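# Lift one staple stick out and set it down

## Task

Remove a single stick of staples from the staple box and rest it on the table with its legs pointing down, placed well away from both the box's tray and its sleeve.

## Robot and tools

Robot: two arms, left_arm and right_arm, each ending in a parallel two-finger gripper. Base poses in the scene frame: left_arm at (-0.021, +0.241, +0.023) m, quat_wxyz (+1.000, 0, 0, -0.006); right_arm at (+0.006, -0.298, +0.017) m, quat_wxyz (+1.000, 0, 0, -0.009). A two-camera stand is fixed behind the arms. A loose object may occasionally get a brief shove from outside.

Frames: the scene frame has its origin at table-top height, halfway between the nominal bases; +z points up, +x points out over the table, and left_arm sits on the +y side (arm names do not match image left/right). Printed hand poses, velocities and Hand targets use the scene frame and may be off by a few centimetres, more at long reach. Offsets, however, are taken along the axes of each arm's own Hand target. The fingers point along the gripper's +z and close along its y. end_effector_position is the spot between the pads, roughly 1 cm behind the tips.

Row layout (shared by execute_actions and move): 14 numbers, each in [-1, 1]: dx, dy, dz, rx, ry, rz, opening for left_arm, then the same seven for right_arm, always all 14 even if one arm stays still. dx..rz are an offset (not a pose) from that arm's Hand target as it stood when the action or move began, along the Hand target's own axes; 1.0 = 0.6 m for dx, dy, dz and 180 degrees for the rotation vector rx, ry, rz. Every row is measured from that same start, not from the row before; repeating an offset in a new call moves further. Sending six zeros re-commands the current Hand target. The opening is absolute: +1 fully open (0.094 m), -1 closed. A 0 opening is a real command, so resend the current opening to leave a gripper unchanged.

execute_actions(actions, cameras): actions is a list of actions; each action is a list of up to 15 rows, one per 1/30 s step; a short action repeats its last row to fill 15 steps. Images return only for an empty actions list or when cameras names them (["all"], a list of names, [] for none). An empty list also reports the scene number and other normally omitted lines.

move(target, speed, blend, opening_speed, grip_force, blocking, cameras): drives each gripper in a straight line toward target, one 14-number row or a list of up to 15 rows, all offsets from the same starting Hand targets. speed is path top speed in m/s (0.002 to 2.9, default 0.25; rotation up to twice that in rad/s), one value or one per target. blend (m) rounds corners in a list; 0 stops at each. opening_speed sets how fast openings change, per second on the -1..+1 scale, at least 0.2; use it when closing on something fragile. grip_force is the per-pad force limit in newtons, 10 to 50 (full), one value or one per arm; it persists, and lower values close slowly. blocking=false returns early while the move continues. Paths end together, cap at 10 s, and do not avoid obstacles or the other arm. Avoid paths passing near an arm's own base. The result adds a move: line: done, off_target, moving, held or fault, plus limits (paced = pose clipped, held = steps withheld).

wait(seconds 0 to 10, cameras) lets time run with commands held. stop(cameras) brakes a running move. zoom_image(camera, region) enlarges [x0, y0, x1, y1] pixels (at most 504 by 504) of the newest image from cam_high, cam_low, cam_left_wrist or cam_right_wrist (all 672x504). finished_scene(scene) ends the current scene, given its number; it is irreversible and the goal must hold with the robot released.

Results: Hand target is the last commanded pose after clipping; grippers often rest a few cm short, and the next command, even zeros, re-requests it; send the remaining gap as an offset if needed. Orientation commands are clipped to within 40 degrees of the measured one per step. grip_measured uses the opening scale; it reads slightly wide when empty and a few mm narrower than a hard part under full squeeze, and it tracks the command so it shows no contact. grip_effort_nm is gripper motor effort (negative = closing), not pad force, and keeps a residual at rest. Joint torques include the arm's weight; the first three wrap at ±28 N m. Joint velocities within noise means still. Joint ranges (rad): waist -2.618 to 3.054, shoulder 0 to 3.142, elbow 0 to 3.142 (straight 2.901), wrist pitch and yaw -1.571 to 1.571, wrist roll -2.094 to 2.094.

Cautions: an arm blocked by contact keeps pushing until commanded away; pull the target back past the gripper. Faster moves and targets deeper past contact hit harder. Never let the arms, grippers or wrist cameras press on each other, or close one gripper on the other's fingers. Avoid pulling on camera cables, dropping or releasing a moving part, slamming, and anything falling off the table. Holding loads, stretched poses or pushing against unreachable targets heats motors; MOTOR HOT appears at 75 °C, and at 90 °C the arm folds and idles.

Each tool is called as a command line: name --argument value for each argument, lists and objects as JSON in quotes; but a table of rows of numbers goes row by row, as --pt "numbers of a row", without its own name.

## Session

execute_actions --actions '[]'

zoom_image --camera "cam_low" --region '[200, 140, 480, 350]'

Scene clock: 0.00 s.
left_arm: end_effector_position=(+0.3786, +0.2094, +0.1364) grip_measured=+1.000 grip_effort_nm=n/a end_effector_quat_wxyz=(+0.612, +0.034, +0.789, +0.034) | right_arm: end_effector_position=(+0.4038, -0.2923, +0.1319) grip_measured=+1.000 grip_effort_nm=n/a end_effector_quat_wxyz=(+0.606, +0.004, +0.795, -0.011)
Joint positions: left_arm=[-0.142 1.553 0.351 0.948 -0.161 0.057 0.094] | right_arm=[0.057 1.51 0.348 0.894 0.061 0.003 0.094]
Joint velocities: within noise
Joint torques (N m): no reading
Heat: left arm: 30 °C; right arm: 30 °C.
Hand target: left_arm +0.3828, +0.2096, +0.1499; +0.627, +0.032, +0.778, +0.036 | right_arm +0.4066, -0.2913, +0.1400; +0.614, +0.005, +0.789, -0.008
Tool commands: left_gripper/opening=+1.0 right_gripper/opening=+1.0

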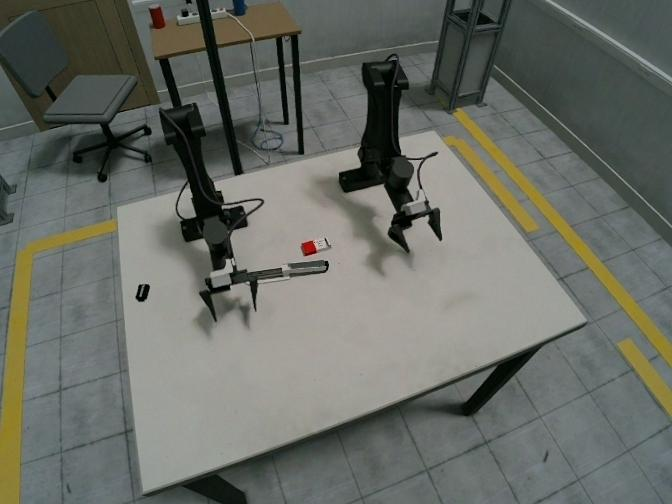

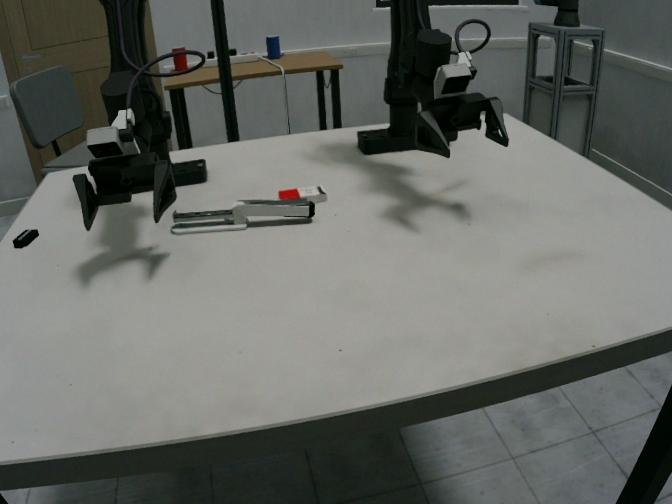

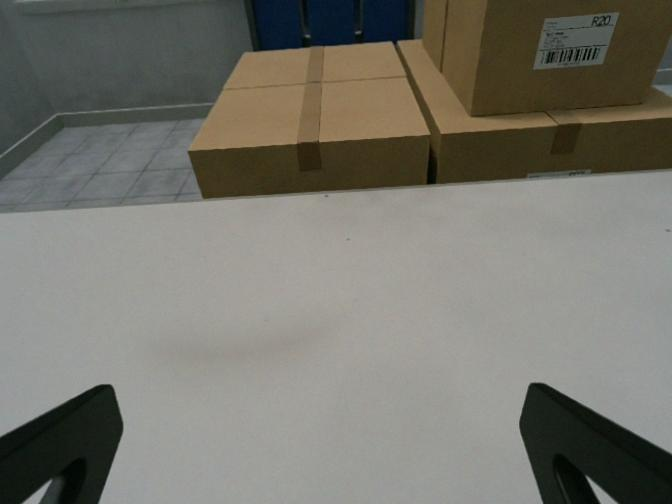

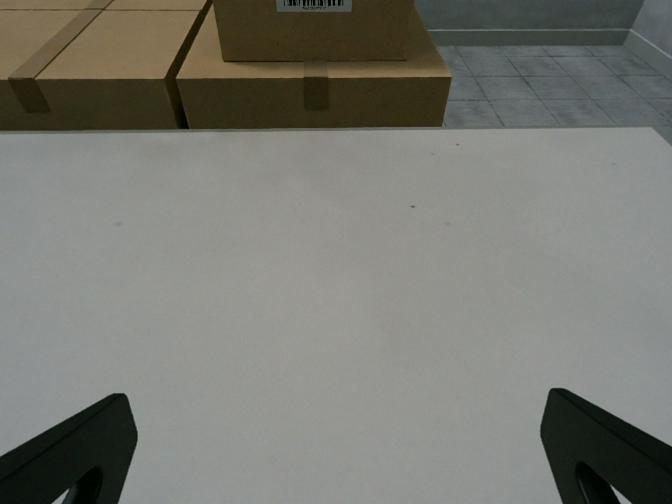

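Scaled by 1.800 from the camera's 672x504 image, which has a finer 960x720 frame.

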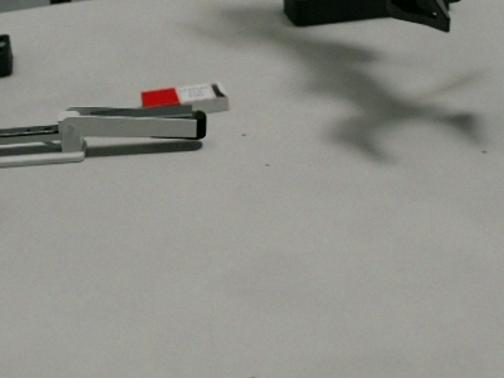

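zoom_image --camera "cam_high" --region '[285, 225, 345, 270]'

zoom_image --camera "cam_low" --region '[265, 170, 345, 230]'

Scaled by 8.400 from the camera's 672x504 image, which has a finer 960x720 frame.

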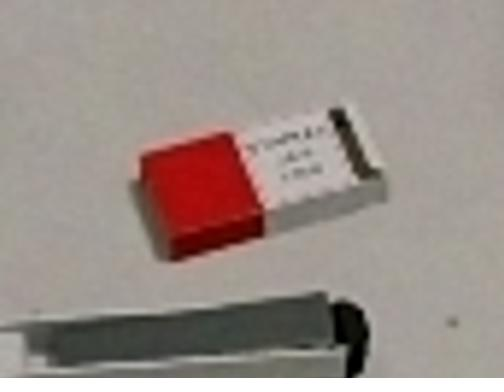

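Scaled by 6.300 from the camera's 672x504 image, which has a finer 960x720 frame.

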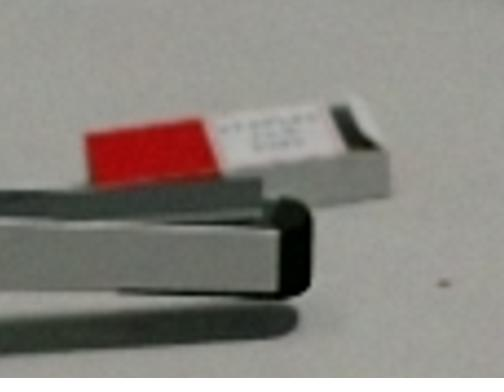

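move --pt "0 0 0 0 0 0 1 -0.097 0 -0.0245 0 0 0 1" --pt "0.053 -0.071 -0.30 0.4611 0.1281 0.2401 1 0.0845 0.262 -0.338 -0.4351 0.1209 -0.2305 1" --blend '[0.05,0]' --cameras '["all"]' --speed 0.25

Scene clock: 22.83 s.
left_arm: end_effector_position=(+0.1966, +0.1687, +0.1439) grip_measured=+1.000 grip_effort_nm=-0.02 end_effector_quat_wxyz=(+0.242, +0.666, +0.654, -0.263) | right_arm: end_effector_position=(+0.2006, -0.1354, +0.1274) grip_measured=+1.000 grip_effort_nm=0.01 end_effector_quat_wxyz=(-0.288, +0.625, -0.676, -0.265)
Joint positions: left_arm=[0.218 1.494 1.018 -1.321 0.703 1.879 0.094] | right_arm=[0.191 1.204 0.716 -0.829 -0.772 -1.215 0.094]
Joint torques (N m): left_arm=[-0.66 -3.11 6.32 -0.24 0.32 0.17] | right_arm=[0.42 -1.7 8.84 0.38 -0.81 -0.18]
Heat: left arm: 31 °C; right arm: 32 °C.
Hand target: left_arm +0.1999, +0.1673, +0.1529; +0.247, +0.677, +0.643, -0.260 | right_arm +0.2002, -0.1306, +0.1396; -0.295, +0.629, -0.663, -0.280
Off the commanded pose: left_arm 0.010 m, 2 deg | right_arm 0.013 m, 2 deg.
move: off_target (right_arm); blend cut to 0.03 m at target 1

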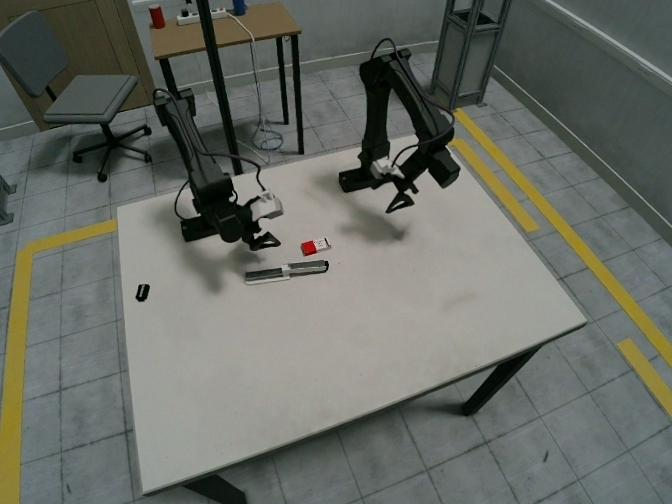

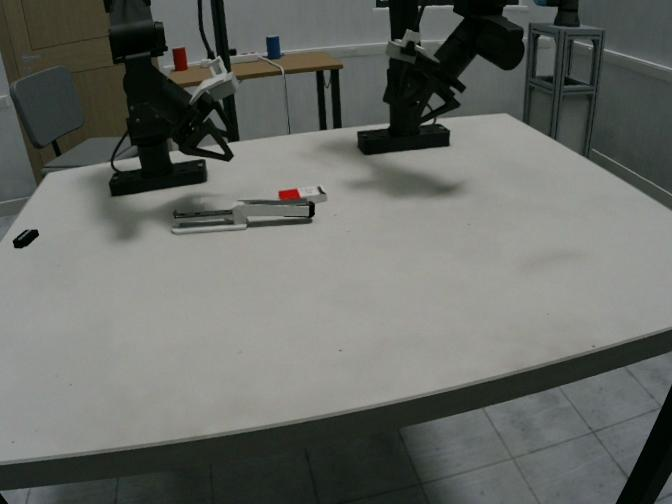

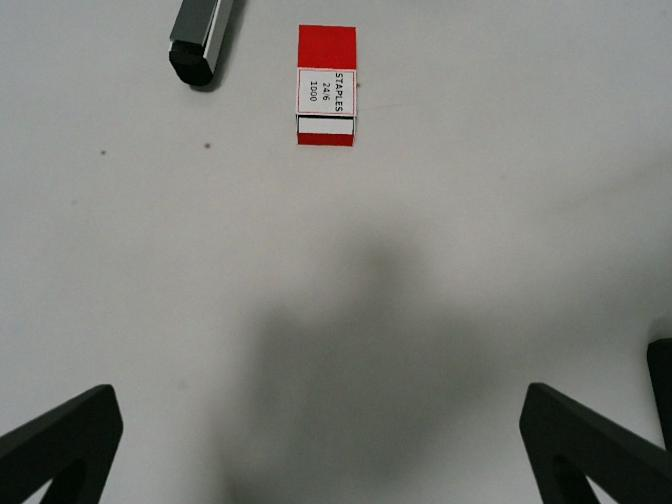

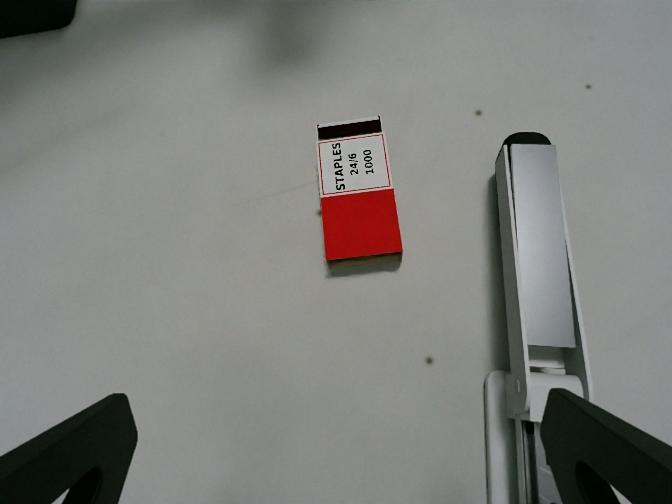

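zoom_image --camera "cam_right_wrist" --region '[290, 90, 430, 290]'

zoom_image --camera "cam_left_wrist" --region '[270, 10, 390, 160]'

Scaled by 2.520 from the camera's 672x504 image, which has a finer 960x720 frame.

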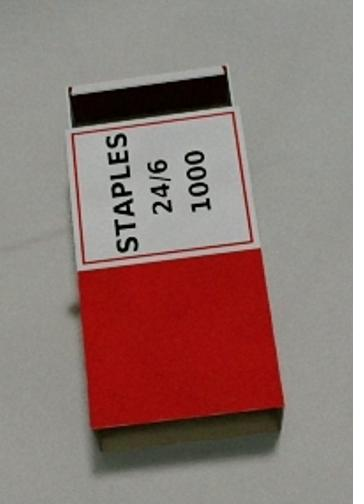

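Scaled by 3.360 from the camera's 672x504 image, which has a finer 960x720 frame.

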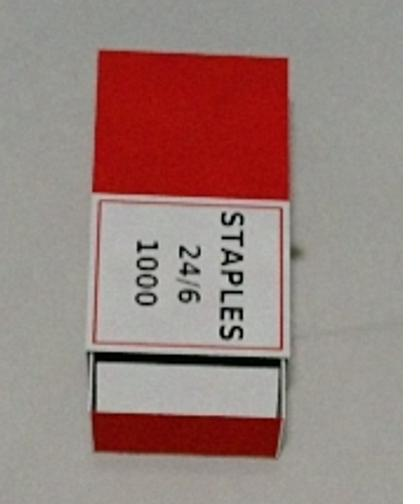

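move --target '[0,0,0,0,0,0,0.4,0.033,-0.023,0.1515,-0.0206,0,-0.0186,0.35]' --cameras '["cam_right_wrist","cam_low"]' --speed 0.15

Scene clock: 38.43 s.
left_arm: end_effector_position=(+0.1966, +0.1687, +0.1439) grip_measured=+0.402 grip_effort_nm=-0.14 end_effector_quat_wxyz=(+0.242, +0.666, +0.654, -0.263) | right_arm: end_effector_position=(+0.2183, -0.0773, +0.0681) grip_measured=+0.352 grip_effort_nm=-0.11 end_effector_quat_wxyz=(-0.284, +0.659, -0.633, -0.289)
Joint positions: left_arm=[0.218 1.494 1.018 -1.321 0.703 1.879 0.066] | right_arm=[0.396 1.501 0.652 -0.359 -0.77 -1.084 0.064]
Joint torques (N m): left_arm=[-0.73 -3.14 6.32 -0.24 0.29 0.17] | right_arm=[0.44 -3.7 4.23 1.09 -0.39 0.07]
Heat: left arm: 31 °C; right arm: 32 °C.
Hand target: left_arm +0.1999, +0.1673, +0.1529; +0.247, +0.677, +0.643, -0.260 | right_arm +0.2169, -0.0771, +0.0640; -0.283, +0.657, -0.635, -0.292
Off the commanded pose: left_arm 0.010 m, 2 deg | right_arm 0.004 m, 1 deg.
move: done
Images, in order (width x height): cam_low 672x504, cam_right_wrist 672x504.

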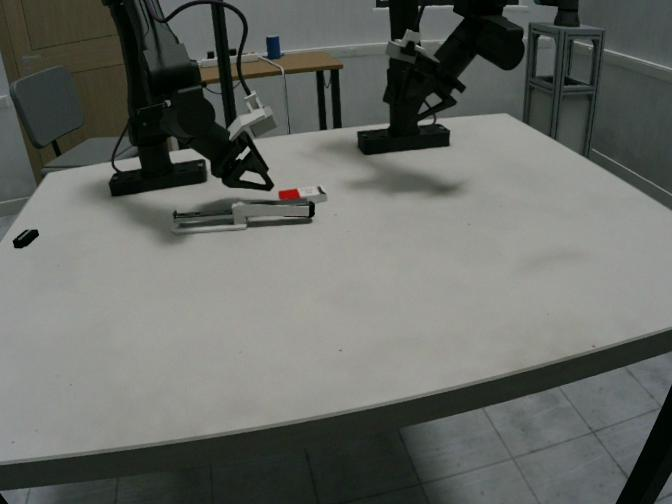

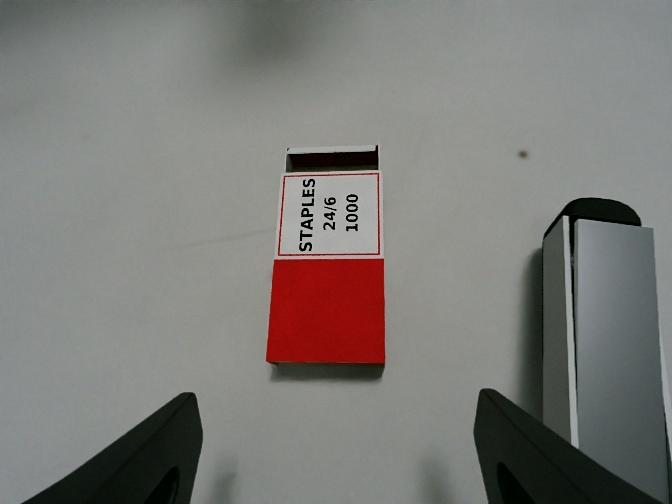

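move --target '[0,0,0,0,0,0,0.4,0.0275,0.0075,0.074,0,0,0,0.2]' --cameras '["cam_right_wrist","cam_low"]' --speed 0.08

zoom_image --camera "cam_low" --region '[220, 120, 340, 220]'

Scene clock: 46.33 s.
left_arm: end_effector_position=(+0.1966, +0.1687, +0.1439) grip_measured=+0.402 grip_effort_nm=-0.14 end_effector_quat_wxyz=(+0.242, +0.666, +0.654, -0.263) | right_arm: end_effector_position=(+0.2091, -0.0554, +0.0261) grip_measured=+0.202 grip_effort_nm=-0.09 end_effector_quat_wxyz=(-0.279, +0.658, -0.634, -0.296)
Joint positions: left_arm=[0.218 1.494 1.018 -1.321 0.703 1.879 0.066] | right_arm=[0.491 1.645 0.561 -0.057 -0.744 -0.965 0.056]
Joint torques (N m): left_arm=[-0.58 -3.06 6.2 -0.24 0.31 0.13] | right_arm=[0.36 -3.86 3.73 1.36 -0.28 0.06]
Heat: left arm: 31 °C; right arm: 32 °C.
Hand target: left_arm +0.1999, +0.1673, +0.1529; +0.247, +0.677, +0.643, -0.260 | right_arm +0.2117, -0.0553, +0.0221; -0.283, +0.657, -0.635, -0.292
Off the commanded pose: left_arm 0.010 m, 2 deg | right_arm 0.005 m, 1 deg.
move: done
Images, in order (width x height): cam_low 672x504, cam_right_wrist 672x504.

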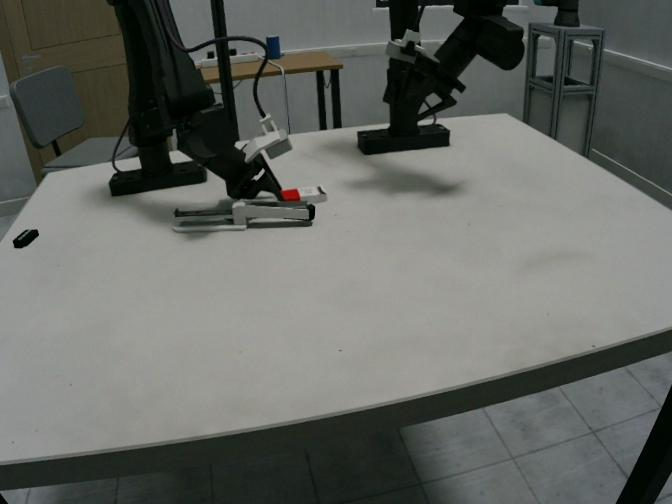

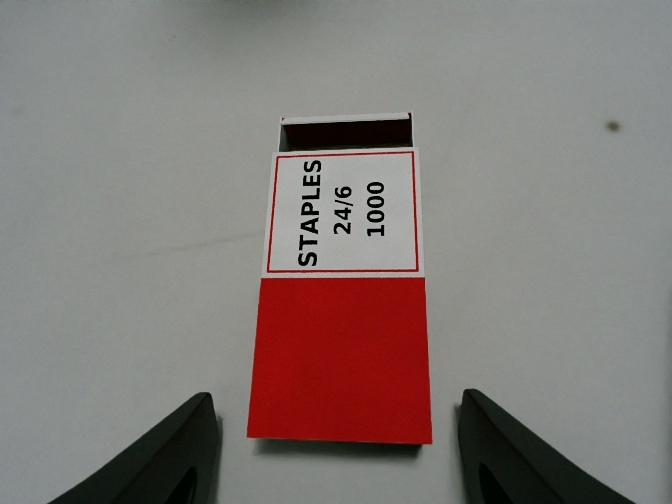

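Scaled by 4.200 from the camera's 672x504 image, which has a finer 960x720 frame.

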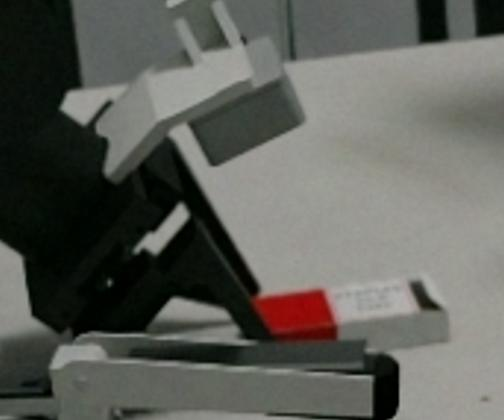

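move --pt "0 0 0 0 0 0 0.4 0.006 0 0.0135 0 0 0 0.2" --pt "0 0 0 0 0 0 0.4 0.006 0 0.0135 0 0 0 -0.22" --cameras '["cam_right_wrist","cam_low"]' --speed 0.05 --opening_speed 0.4 --grip_force '[50,25]'

zoom_image --camera "cam_low" --region '[220, 120, 340, 220]'

Scene clock: 53.97 s.
left_arm: end_effector_position=(+0.1966, +0.1687, +0.1439) grip_measured=+0.402 grip_effort_nm=-0.14 end_effector_quat_wxyz=(+0.242, +0.666, +0.654, -0.263) | right_arm: end_effector_position=(+0.2177, -0.0475, +0.0249) grip_measured=-0.195 grip_effort_nm=-0.56 end_effector_quat_wxyz=(-0.301, +0.665, -0.620, -0.288)
Joint positions: left_arm=[0.218 1.494 1.018 -1.321 0.703 1.879 0.066] | right_arm=[0.504 1.676 0.561 0.03 -0.74 -0.963 0.038]
Joint torques (N m): left_arm=[-0.73 -3.11 6.38 -0.26 0.3 0.13] | right_arm=[0.39 -3.75 2.95 1.1 -0.24 0.11]
Heat: left arm: 31 °C; right arm: 31 °C.
Hand target: left_arm +0.1999, +0.1673, +0.1529; +0.247, +0.677, +0.643, -0.260 | right_arm +0.2116, -0.0517, +0.0140; -0.283, +0.657, -0.635, -0.292
Off the commanded pose: left_arm 0.010 m, 2 deg | right_arm 0.013 m, 3 deg.
grip_force (N): 50, 25
move: off_target (right_arm); target 2's new opening was sent with right_arm's hand 0.012 m and 3 deg from that target
Images, in order (width x height): cam_low 672x504, cam_right_wrist 672x504.

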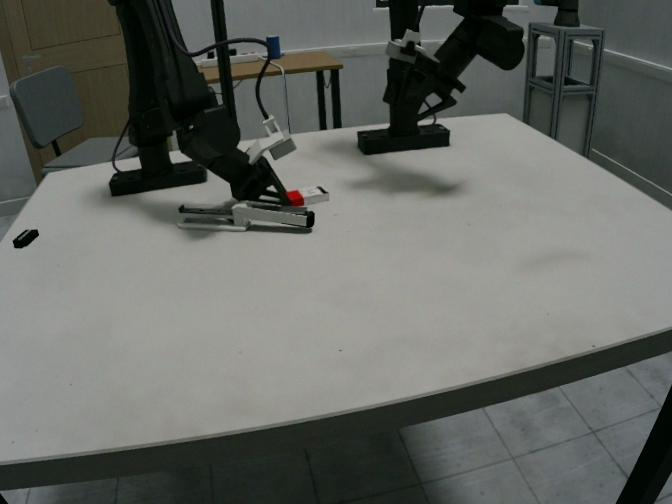

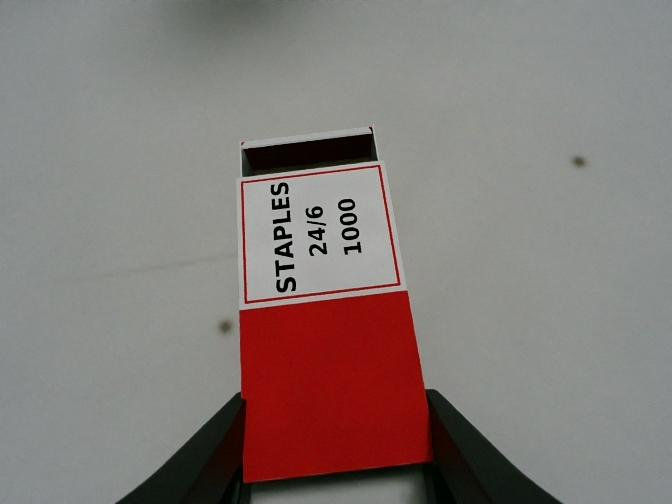

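Scaled by 4.200 from the camera's 672x504 image, which has a finer 960x720 frame.

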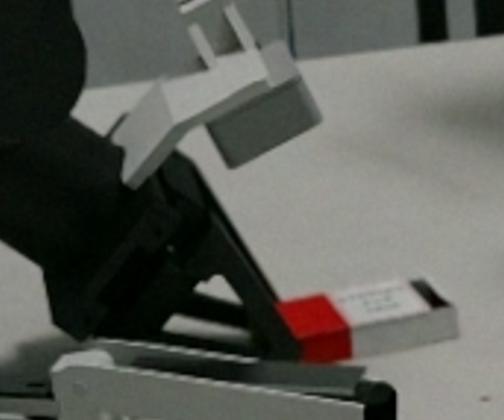

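move --pt "0 0 0 0 0 0 0.4 -0.0248 0 -0.0223 0 0 0 -0.25" --pt "0 0 0 0 0 0 0.4 -0.048 0.0467 0.0037 0 0 0 -0.25" --pt "0 0 0 0 0 0 0.4 -0.0258 0.0467 0.0237 0 0 0 -0.25" --cameras '["cam_right_wrist","cam_low","cam_left_wrist"]' --speed 0.06 --blend '[0.004,0.004,0]'

zoom_image --camera "cam_low" --region '[220, 120, 340, 220]'

Scene clock: 62.47 s.
left_arm: end_effector_position=(+0.1966, +0.1687, +0.1439) grip_measured=+0.402 grip_effort_nm=-0.14 end_effector_quat_wxyz=(+0.242, +0.666, +0.654, -0.263) | right_arm: end_effector_position=(+0.1873, -0.0282, +0.0269) grip_measured=-0.195 grip_effort_nm=-0.56 end_effector_quat_wxyz=(-0.299, +0.663, -0.620, -0.293)
Joint positions: left_arm=[0.218 1.494 1.018 -1.321 0.703 1.879 0.066] | right_arm=[0.637 1.613 0.478 0.145 -0.68 -0.807 0.038]
Joint torques (N m): left_arm=[-0.8 -3.08 6.24 -0.25 0.31 0.13] | right_arm=[0.5 -3.08 3.21 1.29 -0.1 0.12]
Heat: left arm: 31 °C; right arm: 31 °C.
Hand target: left_arm +0.1999, +0.1673, +0.1529; +0.247, +0.677, +0.643, -0.260 | right_arm +0.1829, -0.0317, +0.0160; -0.283, +0.657, -0.635, -0.292
Off the commanded pose: left_arm 0.010 m, 2 deg | right_arm 0.012 m, 3 deg.
grip_force (N): 50, 25
move: off_target (right_arm)
Images, in order (width x height): cam_low 672x504, cam_left_wrist 672x504, cam_right_wrist 672x504.

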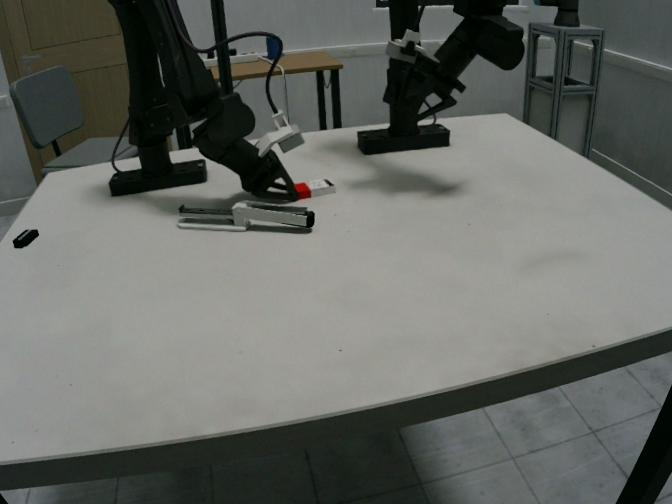

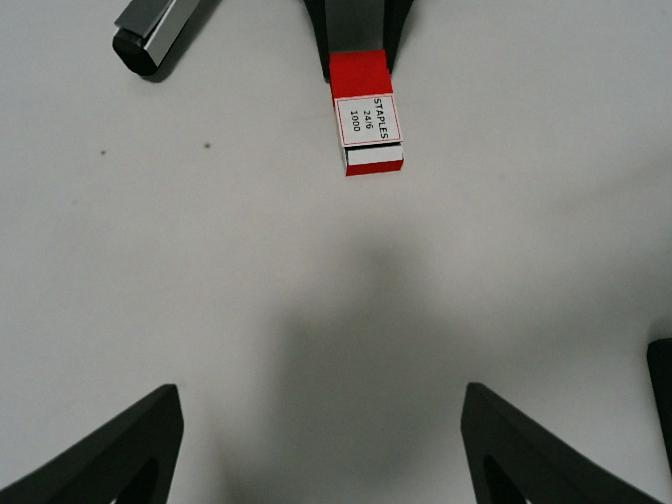

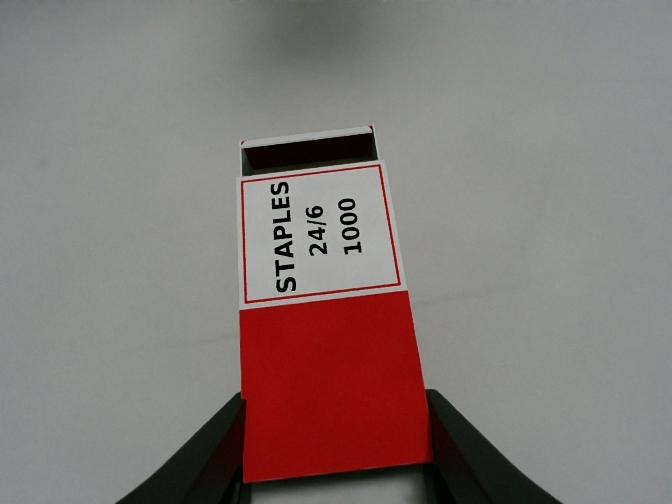

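Scaled by 4.200 from the camera's 672x504 image, which has a finer 960x720 frame.

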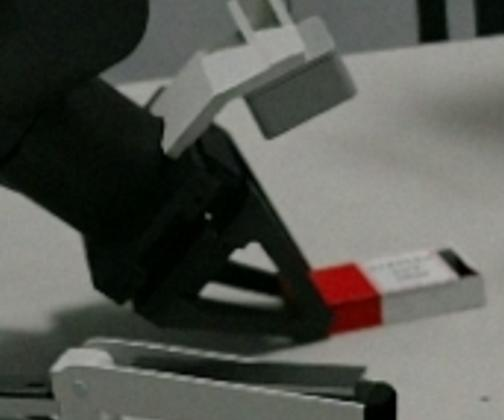

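move --target '[-0.002,-0.040,0.2175,-0.0261,0,-0.0289,0.3,0,0,0,0,0,0,-0.25]' --cameras '["cam_left_wrist","cam_low"]' --speed 0.12

zoom_image --camera "cam_low" --region '[260, 90, 420, 210]'

Scene clock: 76.00 s.
left_arm: end_effector_position=(+0.1659, +0.0840, +0.0518) grip_measured=+0.302 grip_effort_nm=-0.14 end_effector_quat_wxyz=(+0.241, +0.630, +0.693, -0.255) | right_arm: end_effector_position=(+0.1873, -0.0282, +0.0269) grip_measured=-0.195 grip_effort_nm=-0.56 end_effector_quat_wxyz=(-0.299, +0.663, -0.620, -0.293)
Joint positions: left_arm=[-0.199 1.374 0.524 -0.525 0.695 1.194 0.061] | right_arm=[0.637 1.613 0.478 0.145 -0.68 -0.807 0.038]
Joint torques (N m): left_arm=[-0.76 -4.44 2.86 1.06 0.31 -0.09] | right_arm=[0.51 -3.08 3.21 1.3 -0.1 0.12]
Heat: left arm: 31 °C; right arm: 31 °C.
Hand target: left_arm +0.1714, +0.0804, +0.0568; +0.263, +0.636, +0.683, -0.245 | right_arm +0.1829, -0.0317, +0.0160; -0.283, +0.657, -0.635, -0.292
Off the commanded pose: left_arm 0.008 m, 3 deg | right_arm 0.012 m, 3 deg.
grip_force (N): 50, 25
move: off_target (left_arm, right_arm)
Images, in order (width x height): cam_low 672x504, cam_left_wrist 672x504.

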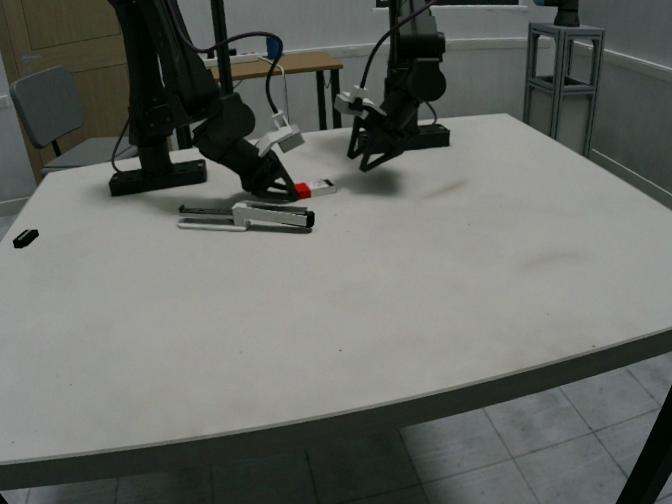

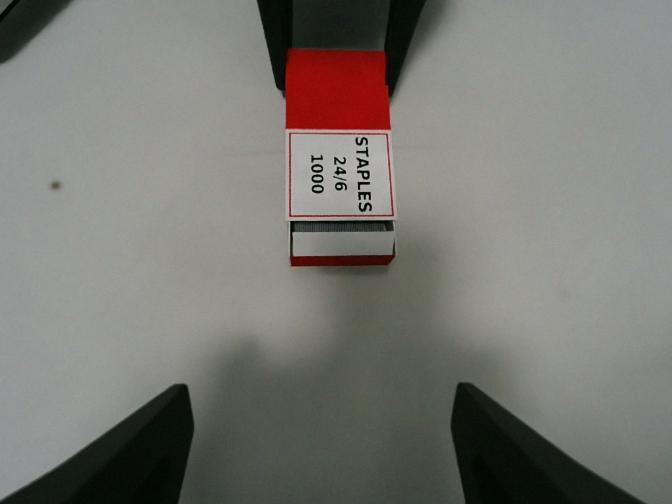

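Scaled by 3.150 from the camera's 672x504 image, which has a finer 960x720 frame.

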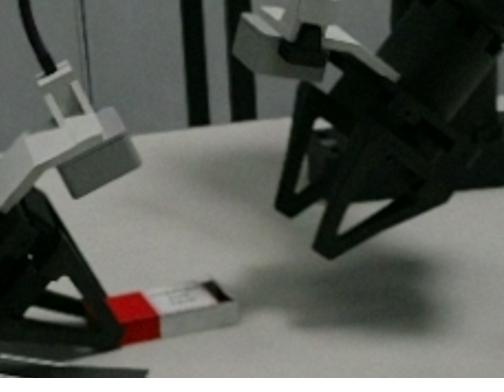

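move --target '[-0.0068,-0.0105,0.0737,0,0,0,0.2,0,0,0,0,0,0,-0.25]' --cameras '["cam_left_wrist","cam_low"]' --speed 0.08

zoom_image --camera "cam_low" --region '[260, 90, 420, 210]'

Scene clock: 84.47 s.
left_arm: end_effector_position=(+0.1623, +0.0509, +0.0253) grip_measured=+0.202 grip_effort_nm=-0.14 end_effector_quat_wxyz=(+0.247, +0.634, +0.689, -0.249) | right_arm: end_effector_position=(+0.1873, -0.0282, +0.0269) grip_measured=-0.195 grip_effort_nm=-0.56 end_effector_quat_wxyz=(-0.299, +0.663, -0.620, -0.293)
Joint positions: left_arm=[-0.376 1.455 0.438 -0.21 0.641 0.987 0.056] | right_arm=[0.637 1.613 0.478 0.145 -0.68 -0.807 0.038]
Joint torques (N m): left_arm=[-0.73 -2.41 2.69 1.39 0.29 -0.12] | right_arm=[0.51 -3.08 3.22 1.29 -0.11 0.12]
Heat: left arm: 31 °C; right arm: 31 °C.
Hand target: left_arm +0.1674, +0.0473, +0.0267; +0.263, +0.636, +0.683, -0.245 | right_arm +0.1829, -0.0317, +0.0160; -0.283, +0.657, -0.635, -0.292
Off the commanded pose: left_arm 0.006 m, 2 deg | right_arm 0.012 m, 3 deg.
grip_force (N): 50, 25
move: off_target (right_arm)
Images, in order (width x height): cam_low 672x504, cam_left_wrist 672x504.

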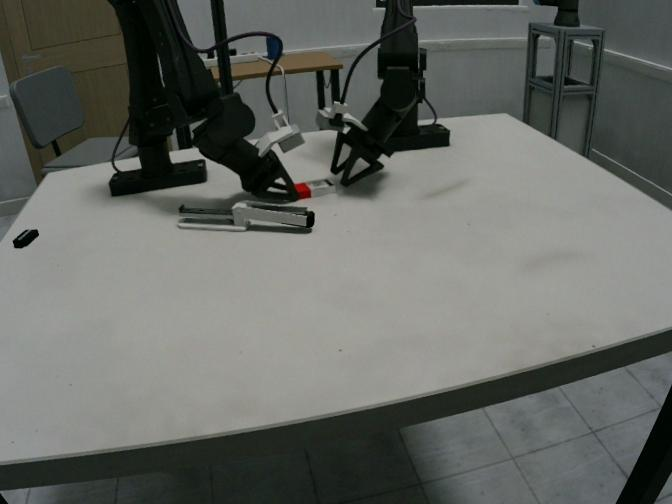

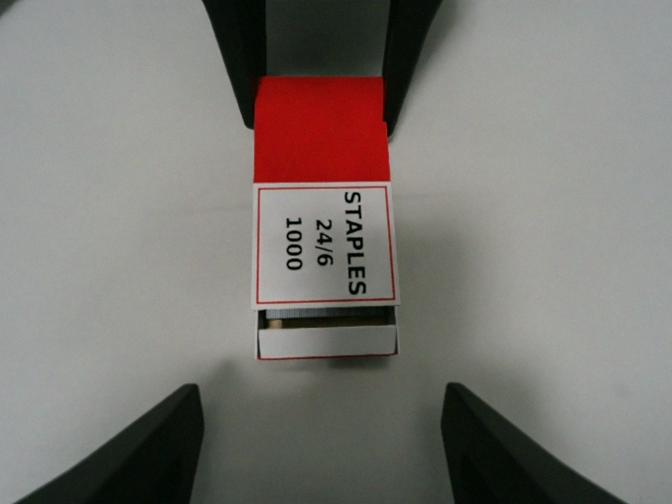

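Scaled by 3.150 from the camera's 672x504 image, which has a finer 960x720 frame.

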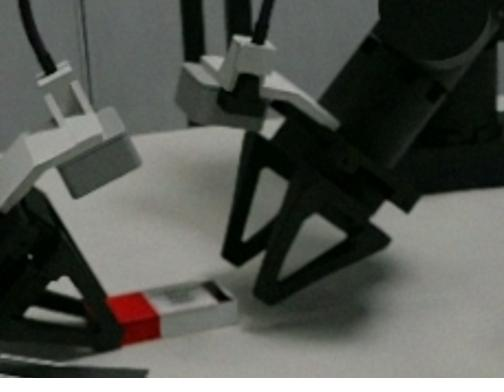

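move --target '[0,-0.001,0.0295,0,0,0,0.1,0,0,0,0,0,0,-0.25]' --cameras '["cam_left_wrist","cam_low"]' --speed 0.05

zoom_image --camera "cam_low" --region '[260, 90, 420, 210]'

Scene clock: 96.97 s.
left_arm: end_effector_position=(+0.1653, +0.0408, +0.0124) grip_measured=+0.102 grip_effort_nm=-0.14 end_effector_quat_wxyz=(+0.249, +0.632, +0.692, -0.247) | right_arm: end_effector_position=(+0.1873, -0.0282, +0.0269) grip_measured=-0.195 grip_effort_nm=-0.56 end_effector_quat_wxyz=(-0.299, +0.663, -0.620, -0.293)
Joint positions: left_arm=[-0.42 1.529 0.423 -0.083 0.622 0.925 0.052] | right_arm=[0.637 1.613 0.478 0.145 -0.68 -0.807 0.038]
Joint torques (N m): left_arm=[-0.85 -2.71 2.24 1.44 0.21 -0.11] | right_arm=[0.53 -3.11 3.19 1.3 -0.1 0.12]
Heat: left arm: 31 °C; right arm: 31 °C.
Hand target: left_arm +0.1677, +0.0355, +0.0136; +0.263, +0.636, +0.683, -0.245 | right_arm +0.1829, -0.0317, +0.0160; -0.283, +0.657, -0.635, -0.292
Off the commanded pose: left_arm 0.006 m, 2 deg | right_arm 0.012 m, 3 deg.
grip_force (N): 50, 25
move: off_target (right_arm)
Images, in order (width x height): cam_low 672x504, cam_left_wrist 672x504.

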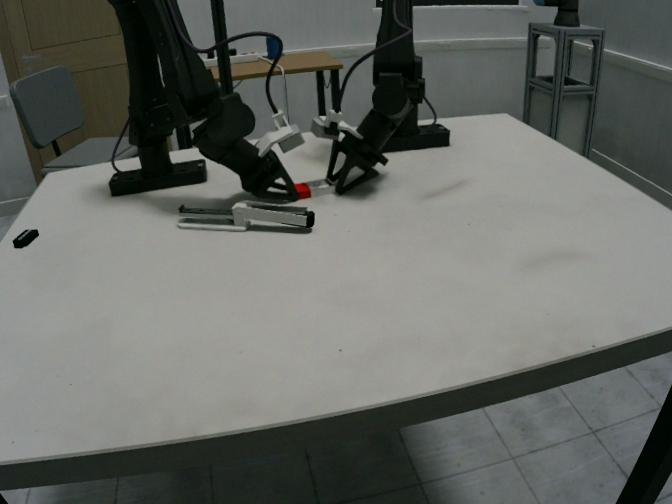

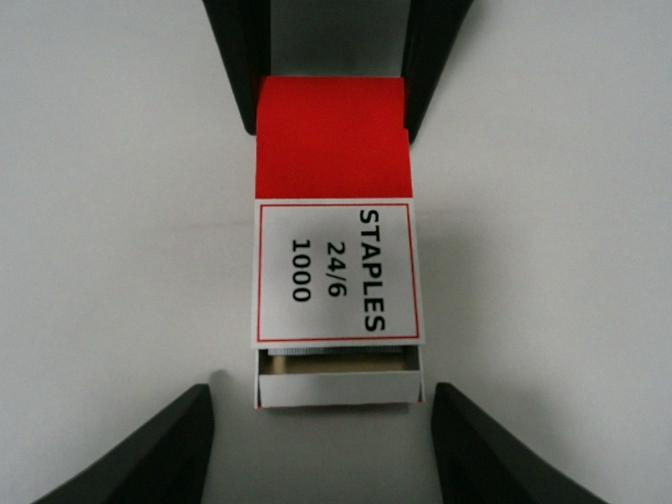

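Scaled by 3.150 from the camera's 672x504 image, which has a finer 960x720 frame.

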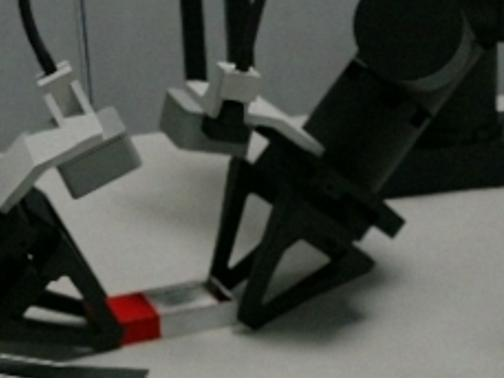

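move --target '[-0.0088,-0.0057,0.0058,0,0,0,0.05,0,0,0,0,0,0,-0.25]' --cameras '["cam_left_wrist"]' --speed 0.05

Scene clock: 104.20 s.
left_arm: end_effector_position=(+0.1620, +0.0341, +0.0123) grip_measured=+0.052 grip_effort_nm=-0.14 end_effector_quat_wxyz=(+0.247, +0.631, +0.692, -0.249) | right_arm: end_effector_position=(+0.1873, -0.0282, +0.0269) grip_measured=-0.195 grip_effort_nm=-0.56 end_effector_quat_wxyz=(-0.299, +0.663, -0.620, -0.293)
Joint positions: left_arm=[-0.455 1.529 0.418 -0.058 0.611 0.885 0.049] | right_arm=[0.637 1.613 0.478 0.145 -0.68 -0.807 0.038]
Joint torques (N m): left_arm=[-0.81 -3.18 2.35 1.42 0.22 -0.11] | right_arm=[0.53 -3.08 3.21 1.3 -0.1 0.12]
Heat: left arm: 30 °C; right arm: 31 °C.
Hand target: left_arm +0.1647, +0.0290, +0.0145; +0.263, +0.636, +0.683, -0.245 | right_arm +0.1829, -0.0317, +0.0160; -0.283, +0.657, -0.635, -0.292
Off the commanded pose: left_arm 0.006 m, 2 deg | right_arm 0.012 m, 3 deg.
grip_force (N): 50, 25
move: off_target (right_arm)
Images, in order (width x height): cam_left_wrist 672x504.

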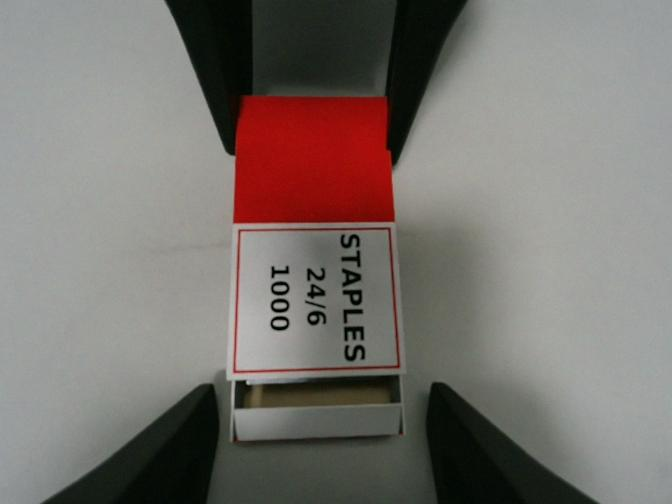

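move --target '[0,0,0,0,0,0,-0.25,0,0,0,0,0,0,-0.25]' --cameras '["cam_left_wrist"]' --opening_speed 0.25 --grip_force '[18,25]'

Scene clock: 108.20 s.
left_arm: end_effector_position=(+0.1630, +0.0344, +0.0121) grip_measured=-0.227 grip_effort_nm=-0.46 end_effector_quat_wxyz=(+0.249, +0.632, +0.692, -0.246) | right_arm: end_effector_position=(+0.1873, -0.0282, +0.0269) grip_measured=-0.195 grip_effort_nm=-0.56 end_effector_quat_wxyz=(-0.299, +0.663, -0.620, -0.293)
Joint positions: left_arm=[-0.455 1.529 0.418 -0.055 0.606 0.885 0.036] | right_arm=[0.637 1.613 0.478 0.145 -0.68 -0.807 0.038]
Joint torques (N m): left_arm=[-0.91 -3.08 2.32 1.41 0.24 -0.11] | right_arm=[0.5 -3.11 3.21 1.3 -0.1 0.12]
Heat: left arm: 30 °C; right arm: 31 °C.
Hand target: left_arm +0.1647, +0.0290, +0.0145; +0.263, +0.636, +0.683, -0.245 | right_arm +0.1829, -0.0317, +0.0160; -0.283, +0.657, -0.635, -0.292
Off the commanded pose: left_arm 0.006 m, 2 deg | right_arm 0.012 m, 3 deg.
grip_force (N): 18, 25
move: off_target (right_arm)
Images, in order (width x height): cam_left_wrist 672x504.

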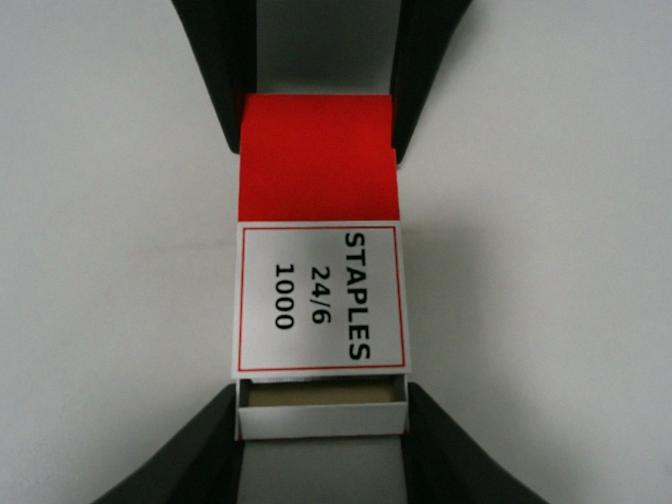

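move --target '[0.062,-0.0017,-0.056,0,0,0,-0.27,0.0387,-0.005,-0.0328,0,0,0,-0.25]' --cameras '["cam_left_wrist","cam_low"]' --speed 0.04

Scene clock: 114.27 s.
left_arm: end_effector_position=(+0.1639, +0.0645, +0.0189) grip_measured=-0.227 grip_effort_nm=-0.46 end_effector_quat_wxyz=(+0.279, +0.633, +0.673, -0.262) | right_arm: end_effector_position=(+0.1933, -0.0404, +0.0304) grip_measured=-0.200 grip_effort_nm=-0.56 end_effector_quat_wxyz=(-0.321, +0.661, -0.605, -0.306)
Joint positions: left_arm=[-0.265 1.489 0.383 -0.144 0.73 1.111 0.036] | right_arm=[0.554 1.613 0.452 0.165 -0.763 -0.886 0.038]
Joint torques (N m): left_arm=[2.41 -4.64 2.07 0.25 0.04 0.31] | right_arm=[-1.89 -4.71 2.52 0.35 -0.02 -0.28]
Heat: left arm: 30 °C; right arm: 31 °C.
Hand target: left_arm +0.1602, +0.0789, +0.0146; +0.263, +0.636, +0.683, -0.245 | right_arm +0.1869, -0.0618, +0.0119; -0.283, +0.657, -0.635, -0.292
Off the commanded pose: left_arm 0.015 m, 3 deg | right_arm 0.029 m, 6 deg.
grip_force (N): 18, 25
move: off_target (left_arm, right_arm)
Images, in order (width x height): cam_low 672x504, cam_left_wrist 672x504.

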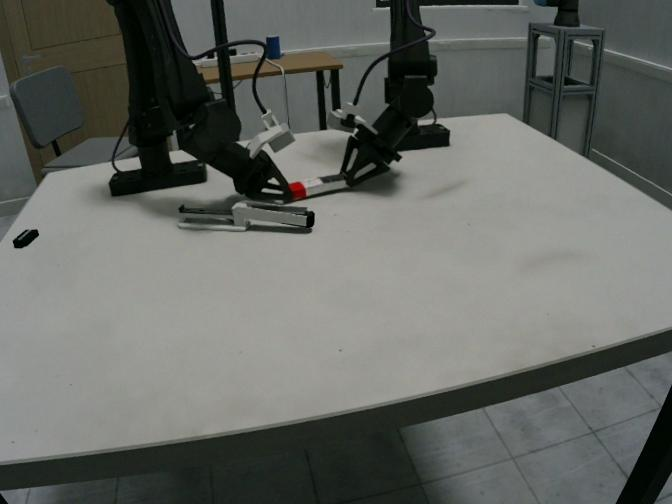

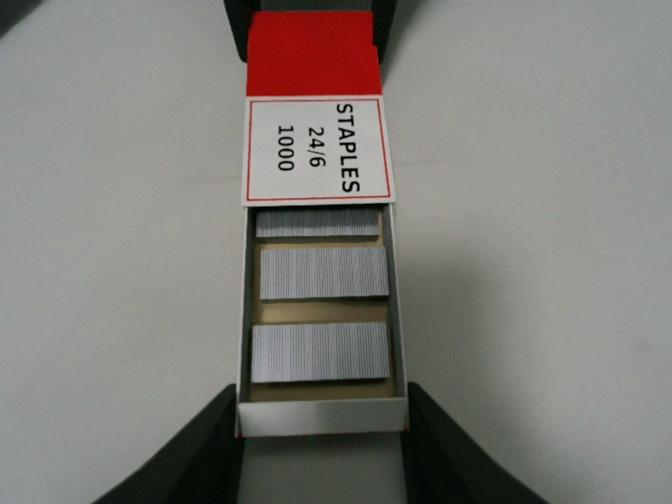

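move --target '[-0.0032,-0.001,0.0163,0,0,0,-0.27,-0.0157,0.0033,0.0174,0,0,0,-0.25]' --cameras '["cam_left_wrist","cam_low","cam_right_wrist"]' --speed 0.04

zoom_image --camera "cam_low" --region '[230, 100, 420, 220]'

Scene clock: 127.83 s.
left_arm: end_effector_position=(+0.1608, +0.0660, +0.0147) grip_measured=-0.227 grip_effort_nm=-0.46 end_effector_quat_wxyz=(+0.271, +0.636, +0.676, -0.256) | right_arm: end_effector_position=(+0.1900, -0.0376, +0.0266) grip_measured=-0.200 grip_effort_nm=-0.56 end_effector_quat_wxyz=(-0.312, +0.663, -0.611, -0.298)
Joint positions: left_arm=[-0.276 1.489 0.375 -0.144 0.709 1.106 0.036] | right_arm=[0.585 1.613 0.452 0.165 -0.726 -0.86 0.038]
Joint torques (N m): left_arm=[-0.35 -2.25 2.07 0.83 0.04 -0.07] | right_arm=[-0.03 -3.59 3.18 0.81 0.01 0.07]
Heat: left arm: 30 °C; right arm: 30 °C.
Hand target: left_arm +0.1601, +0.0709, +0.0086; +0.263, +0.636, +0.683, -0.245 | right_arm +0.1844, -0.0478, +0.0119; -0.283, +0.657, -0.635, -0.292
Off the commanded pose: left_arm 0.008 m, 2 deg | right_arm 0.019 m, 4 deg.
grip_force (N): 18, 25
move: off_target (right_arm)
Images, in order (width x height): cam_low 672x504, cam_left_wrist 672x504, cam_right_wrist 672x504.

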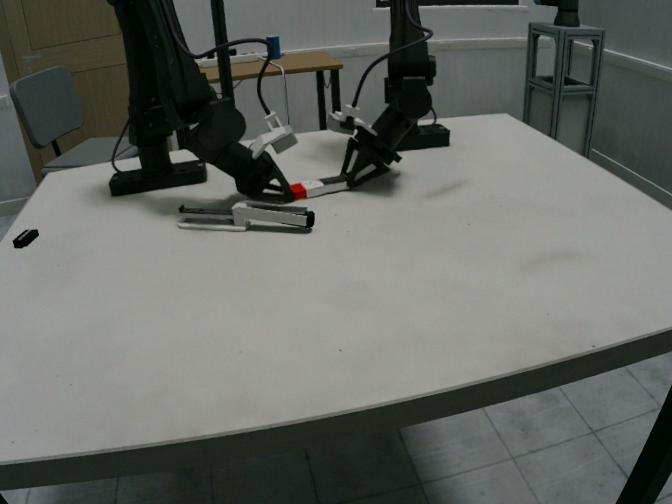

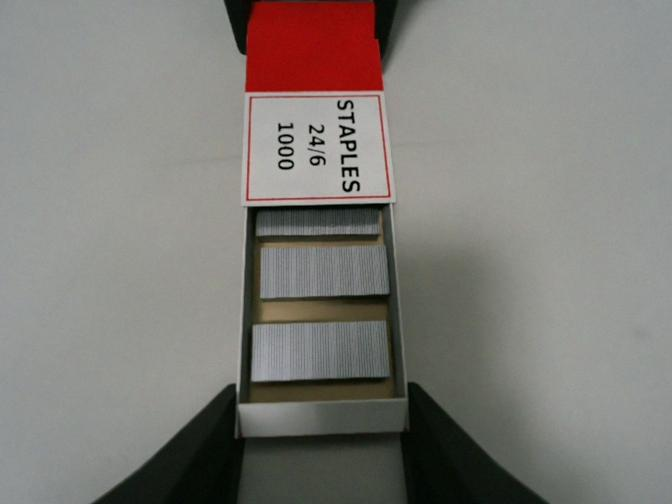

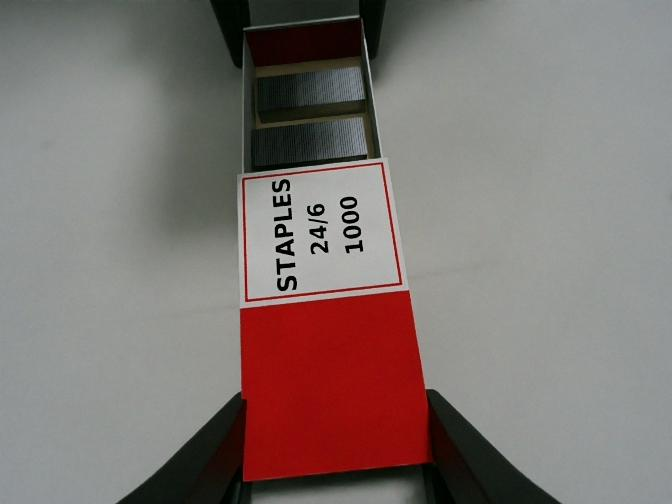

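Scaled by 2.653 from the camera's 672x504 image, which has a finer 960x720 frame.

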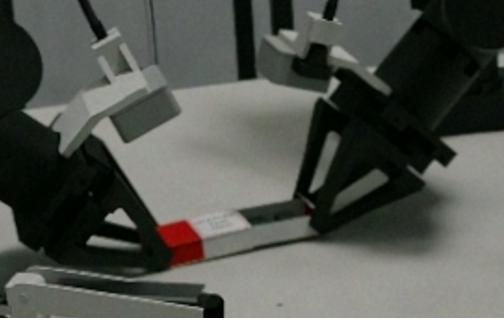

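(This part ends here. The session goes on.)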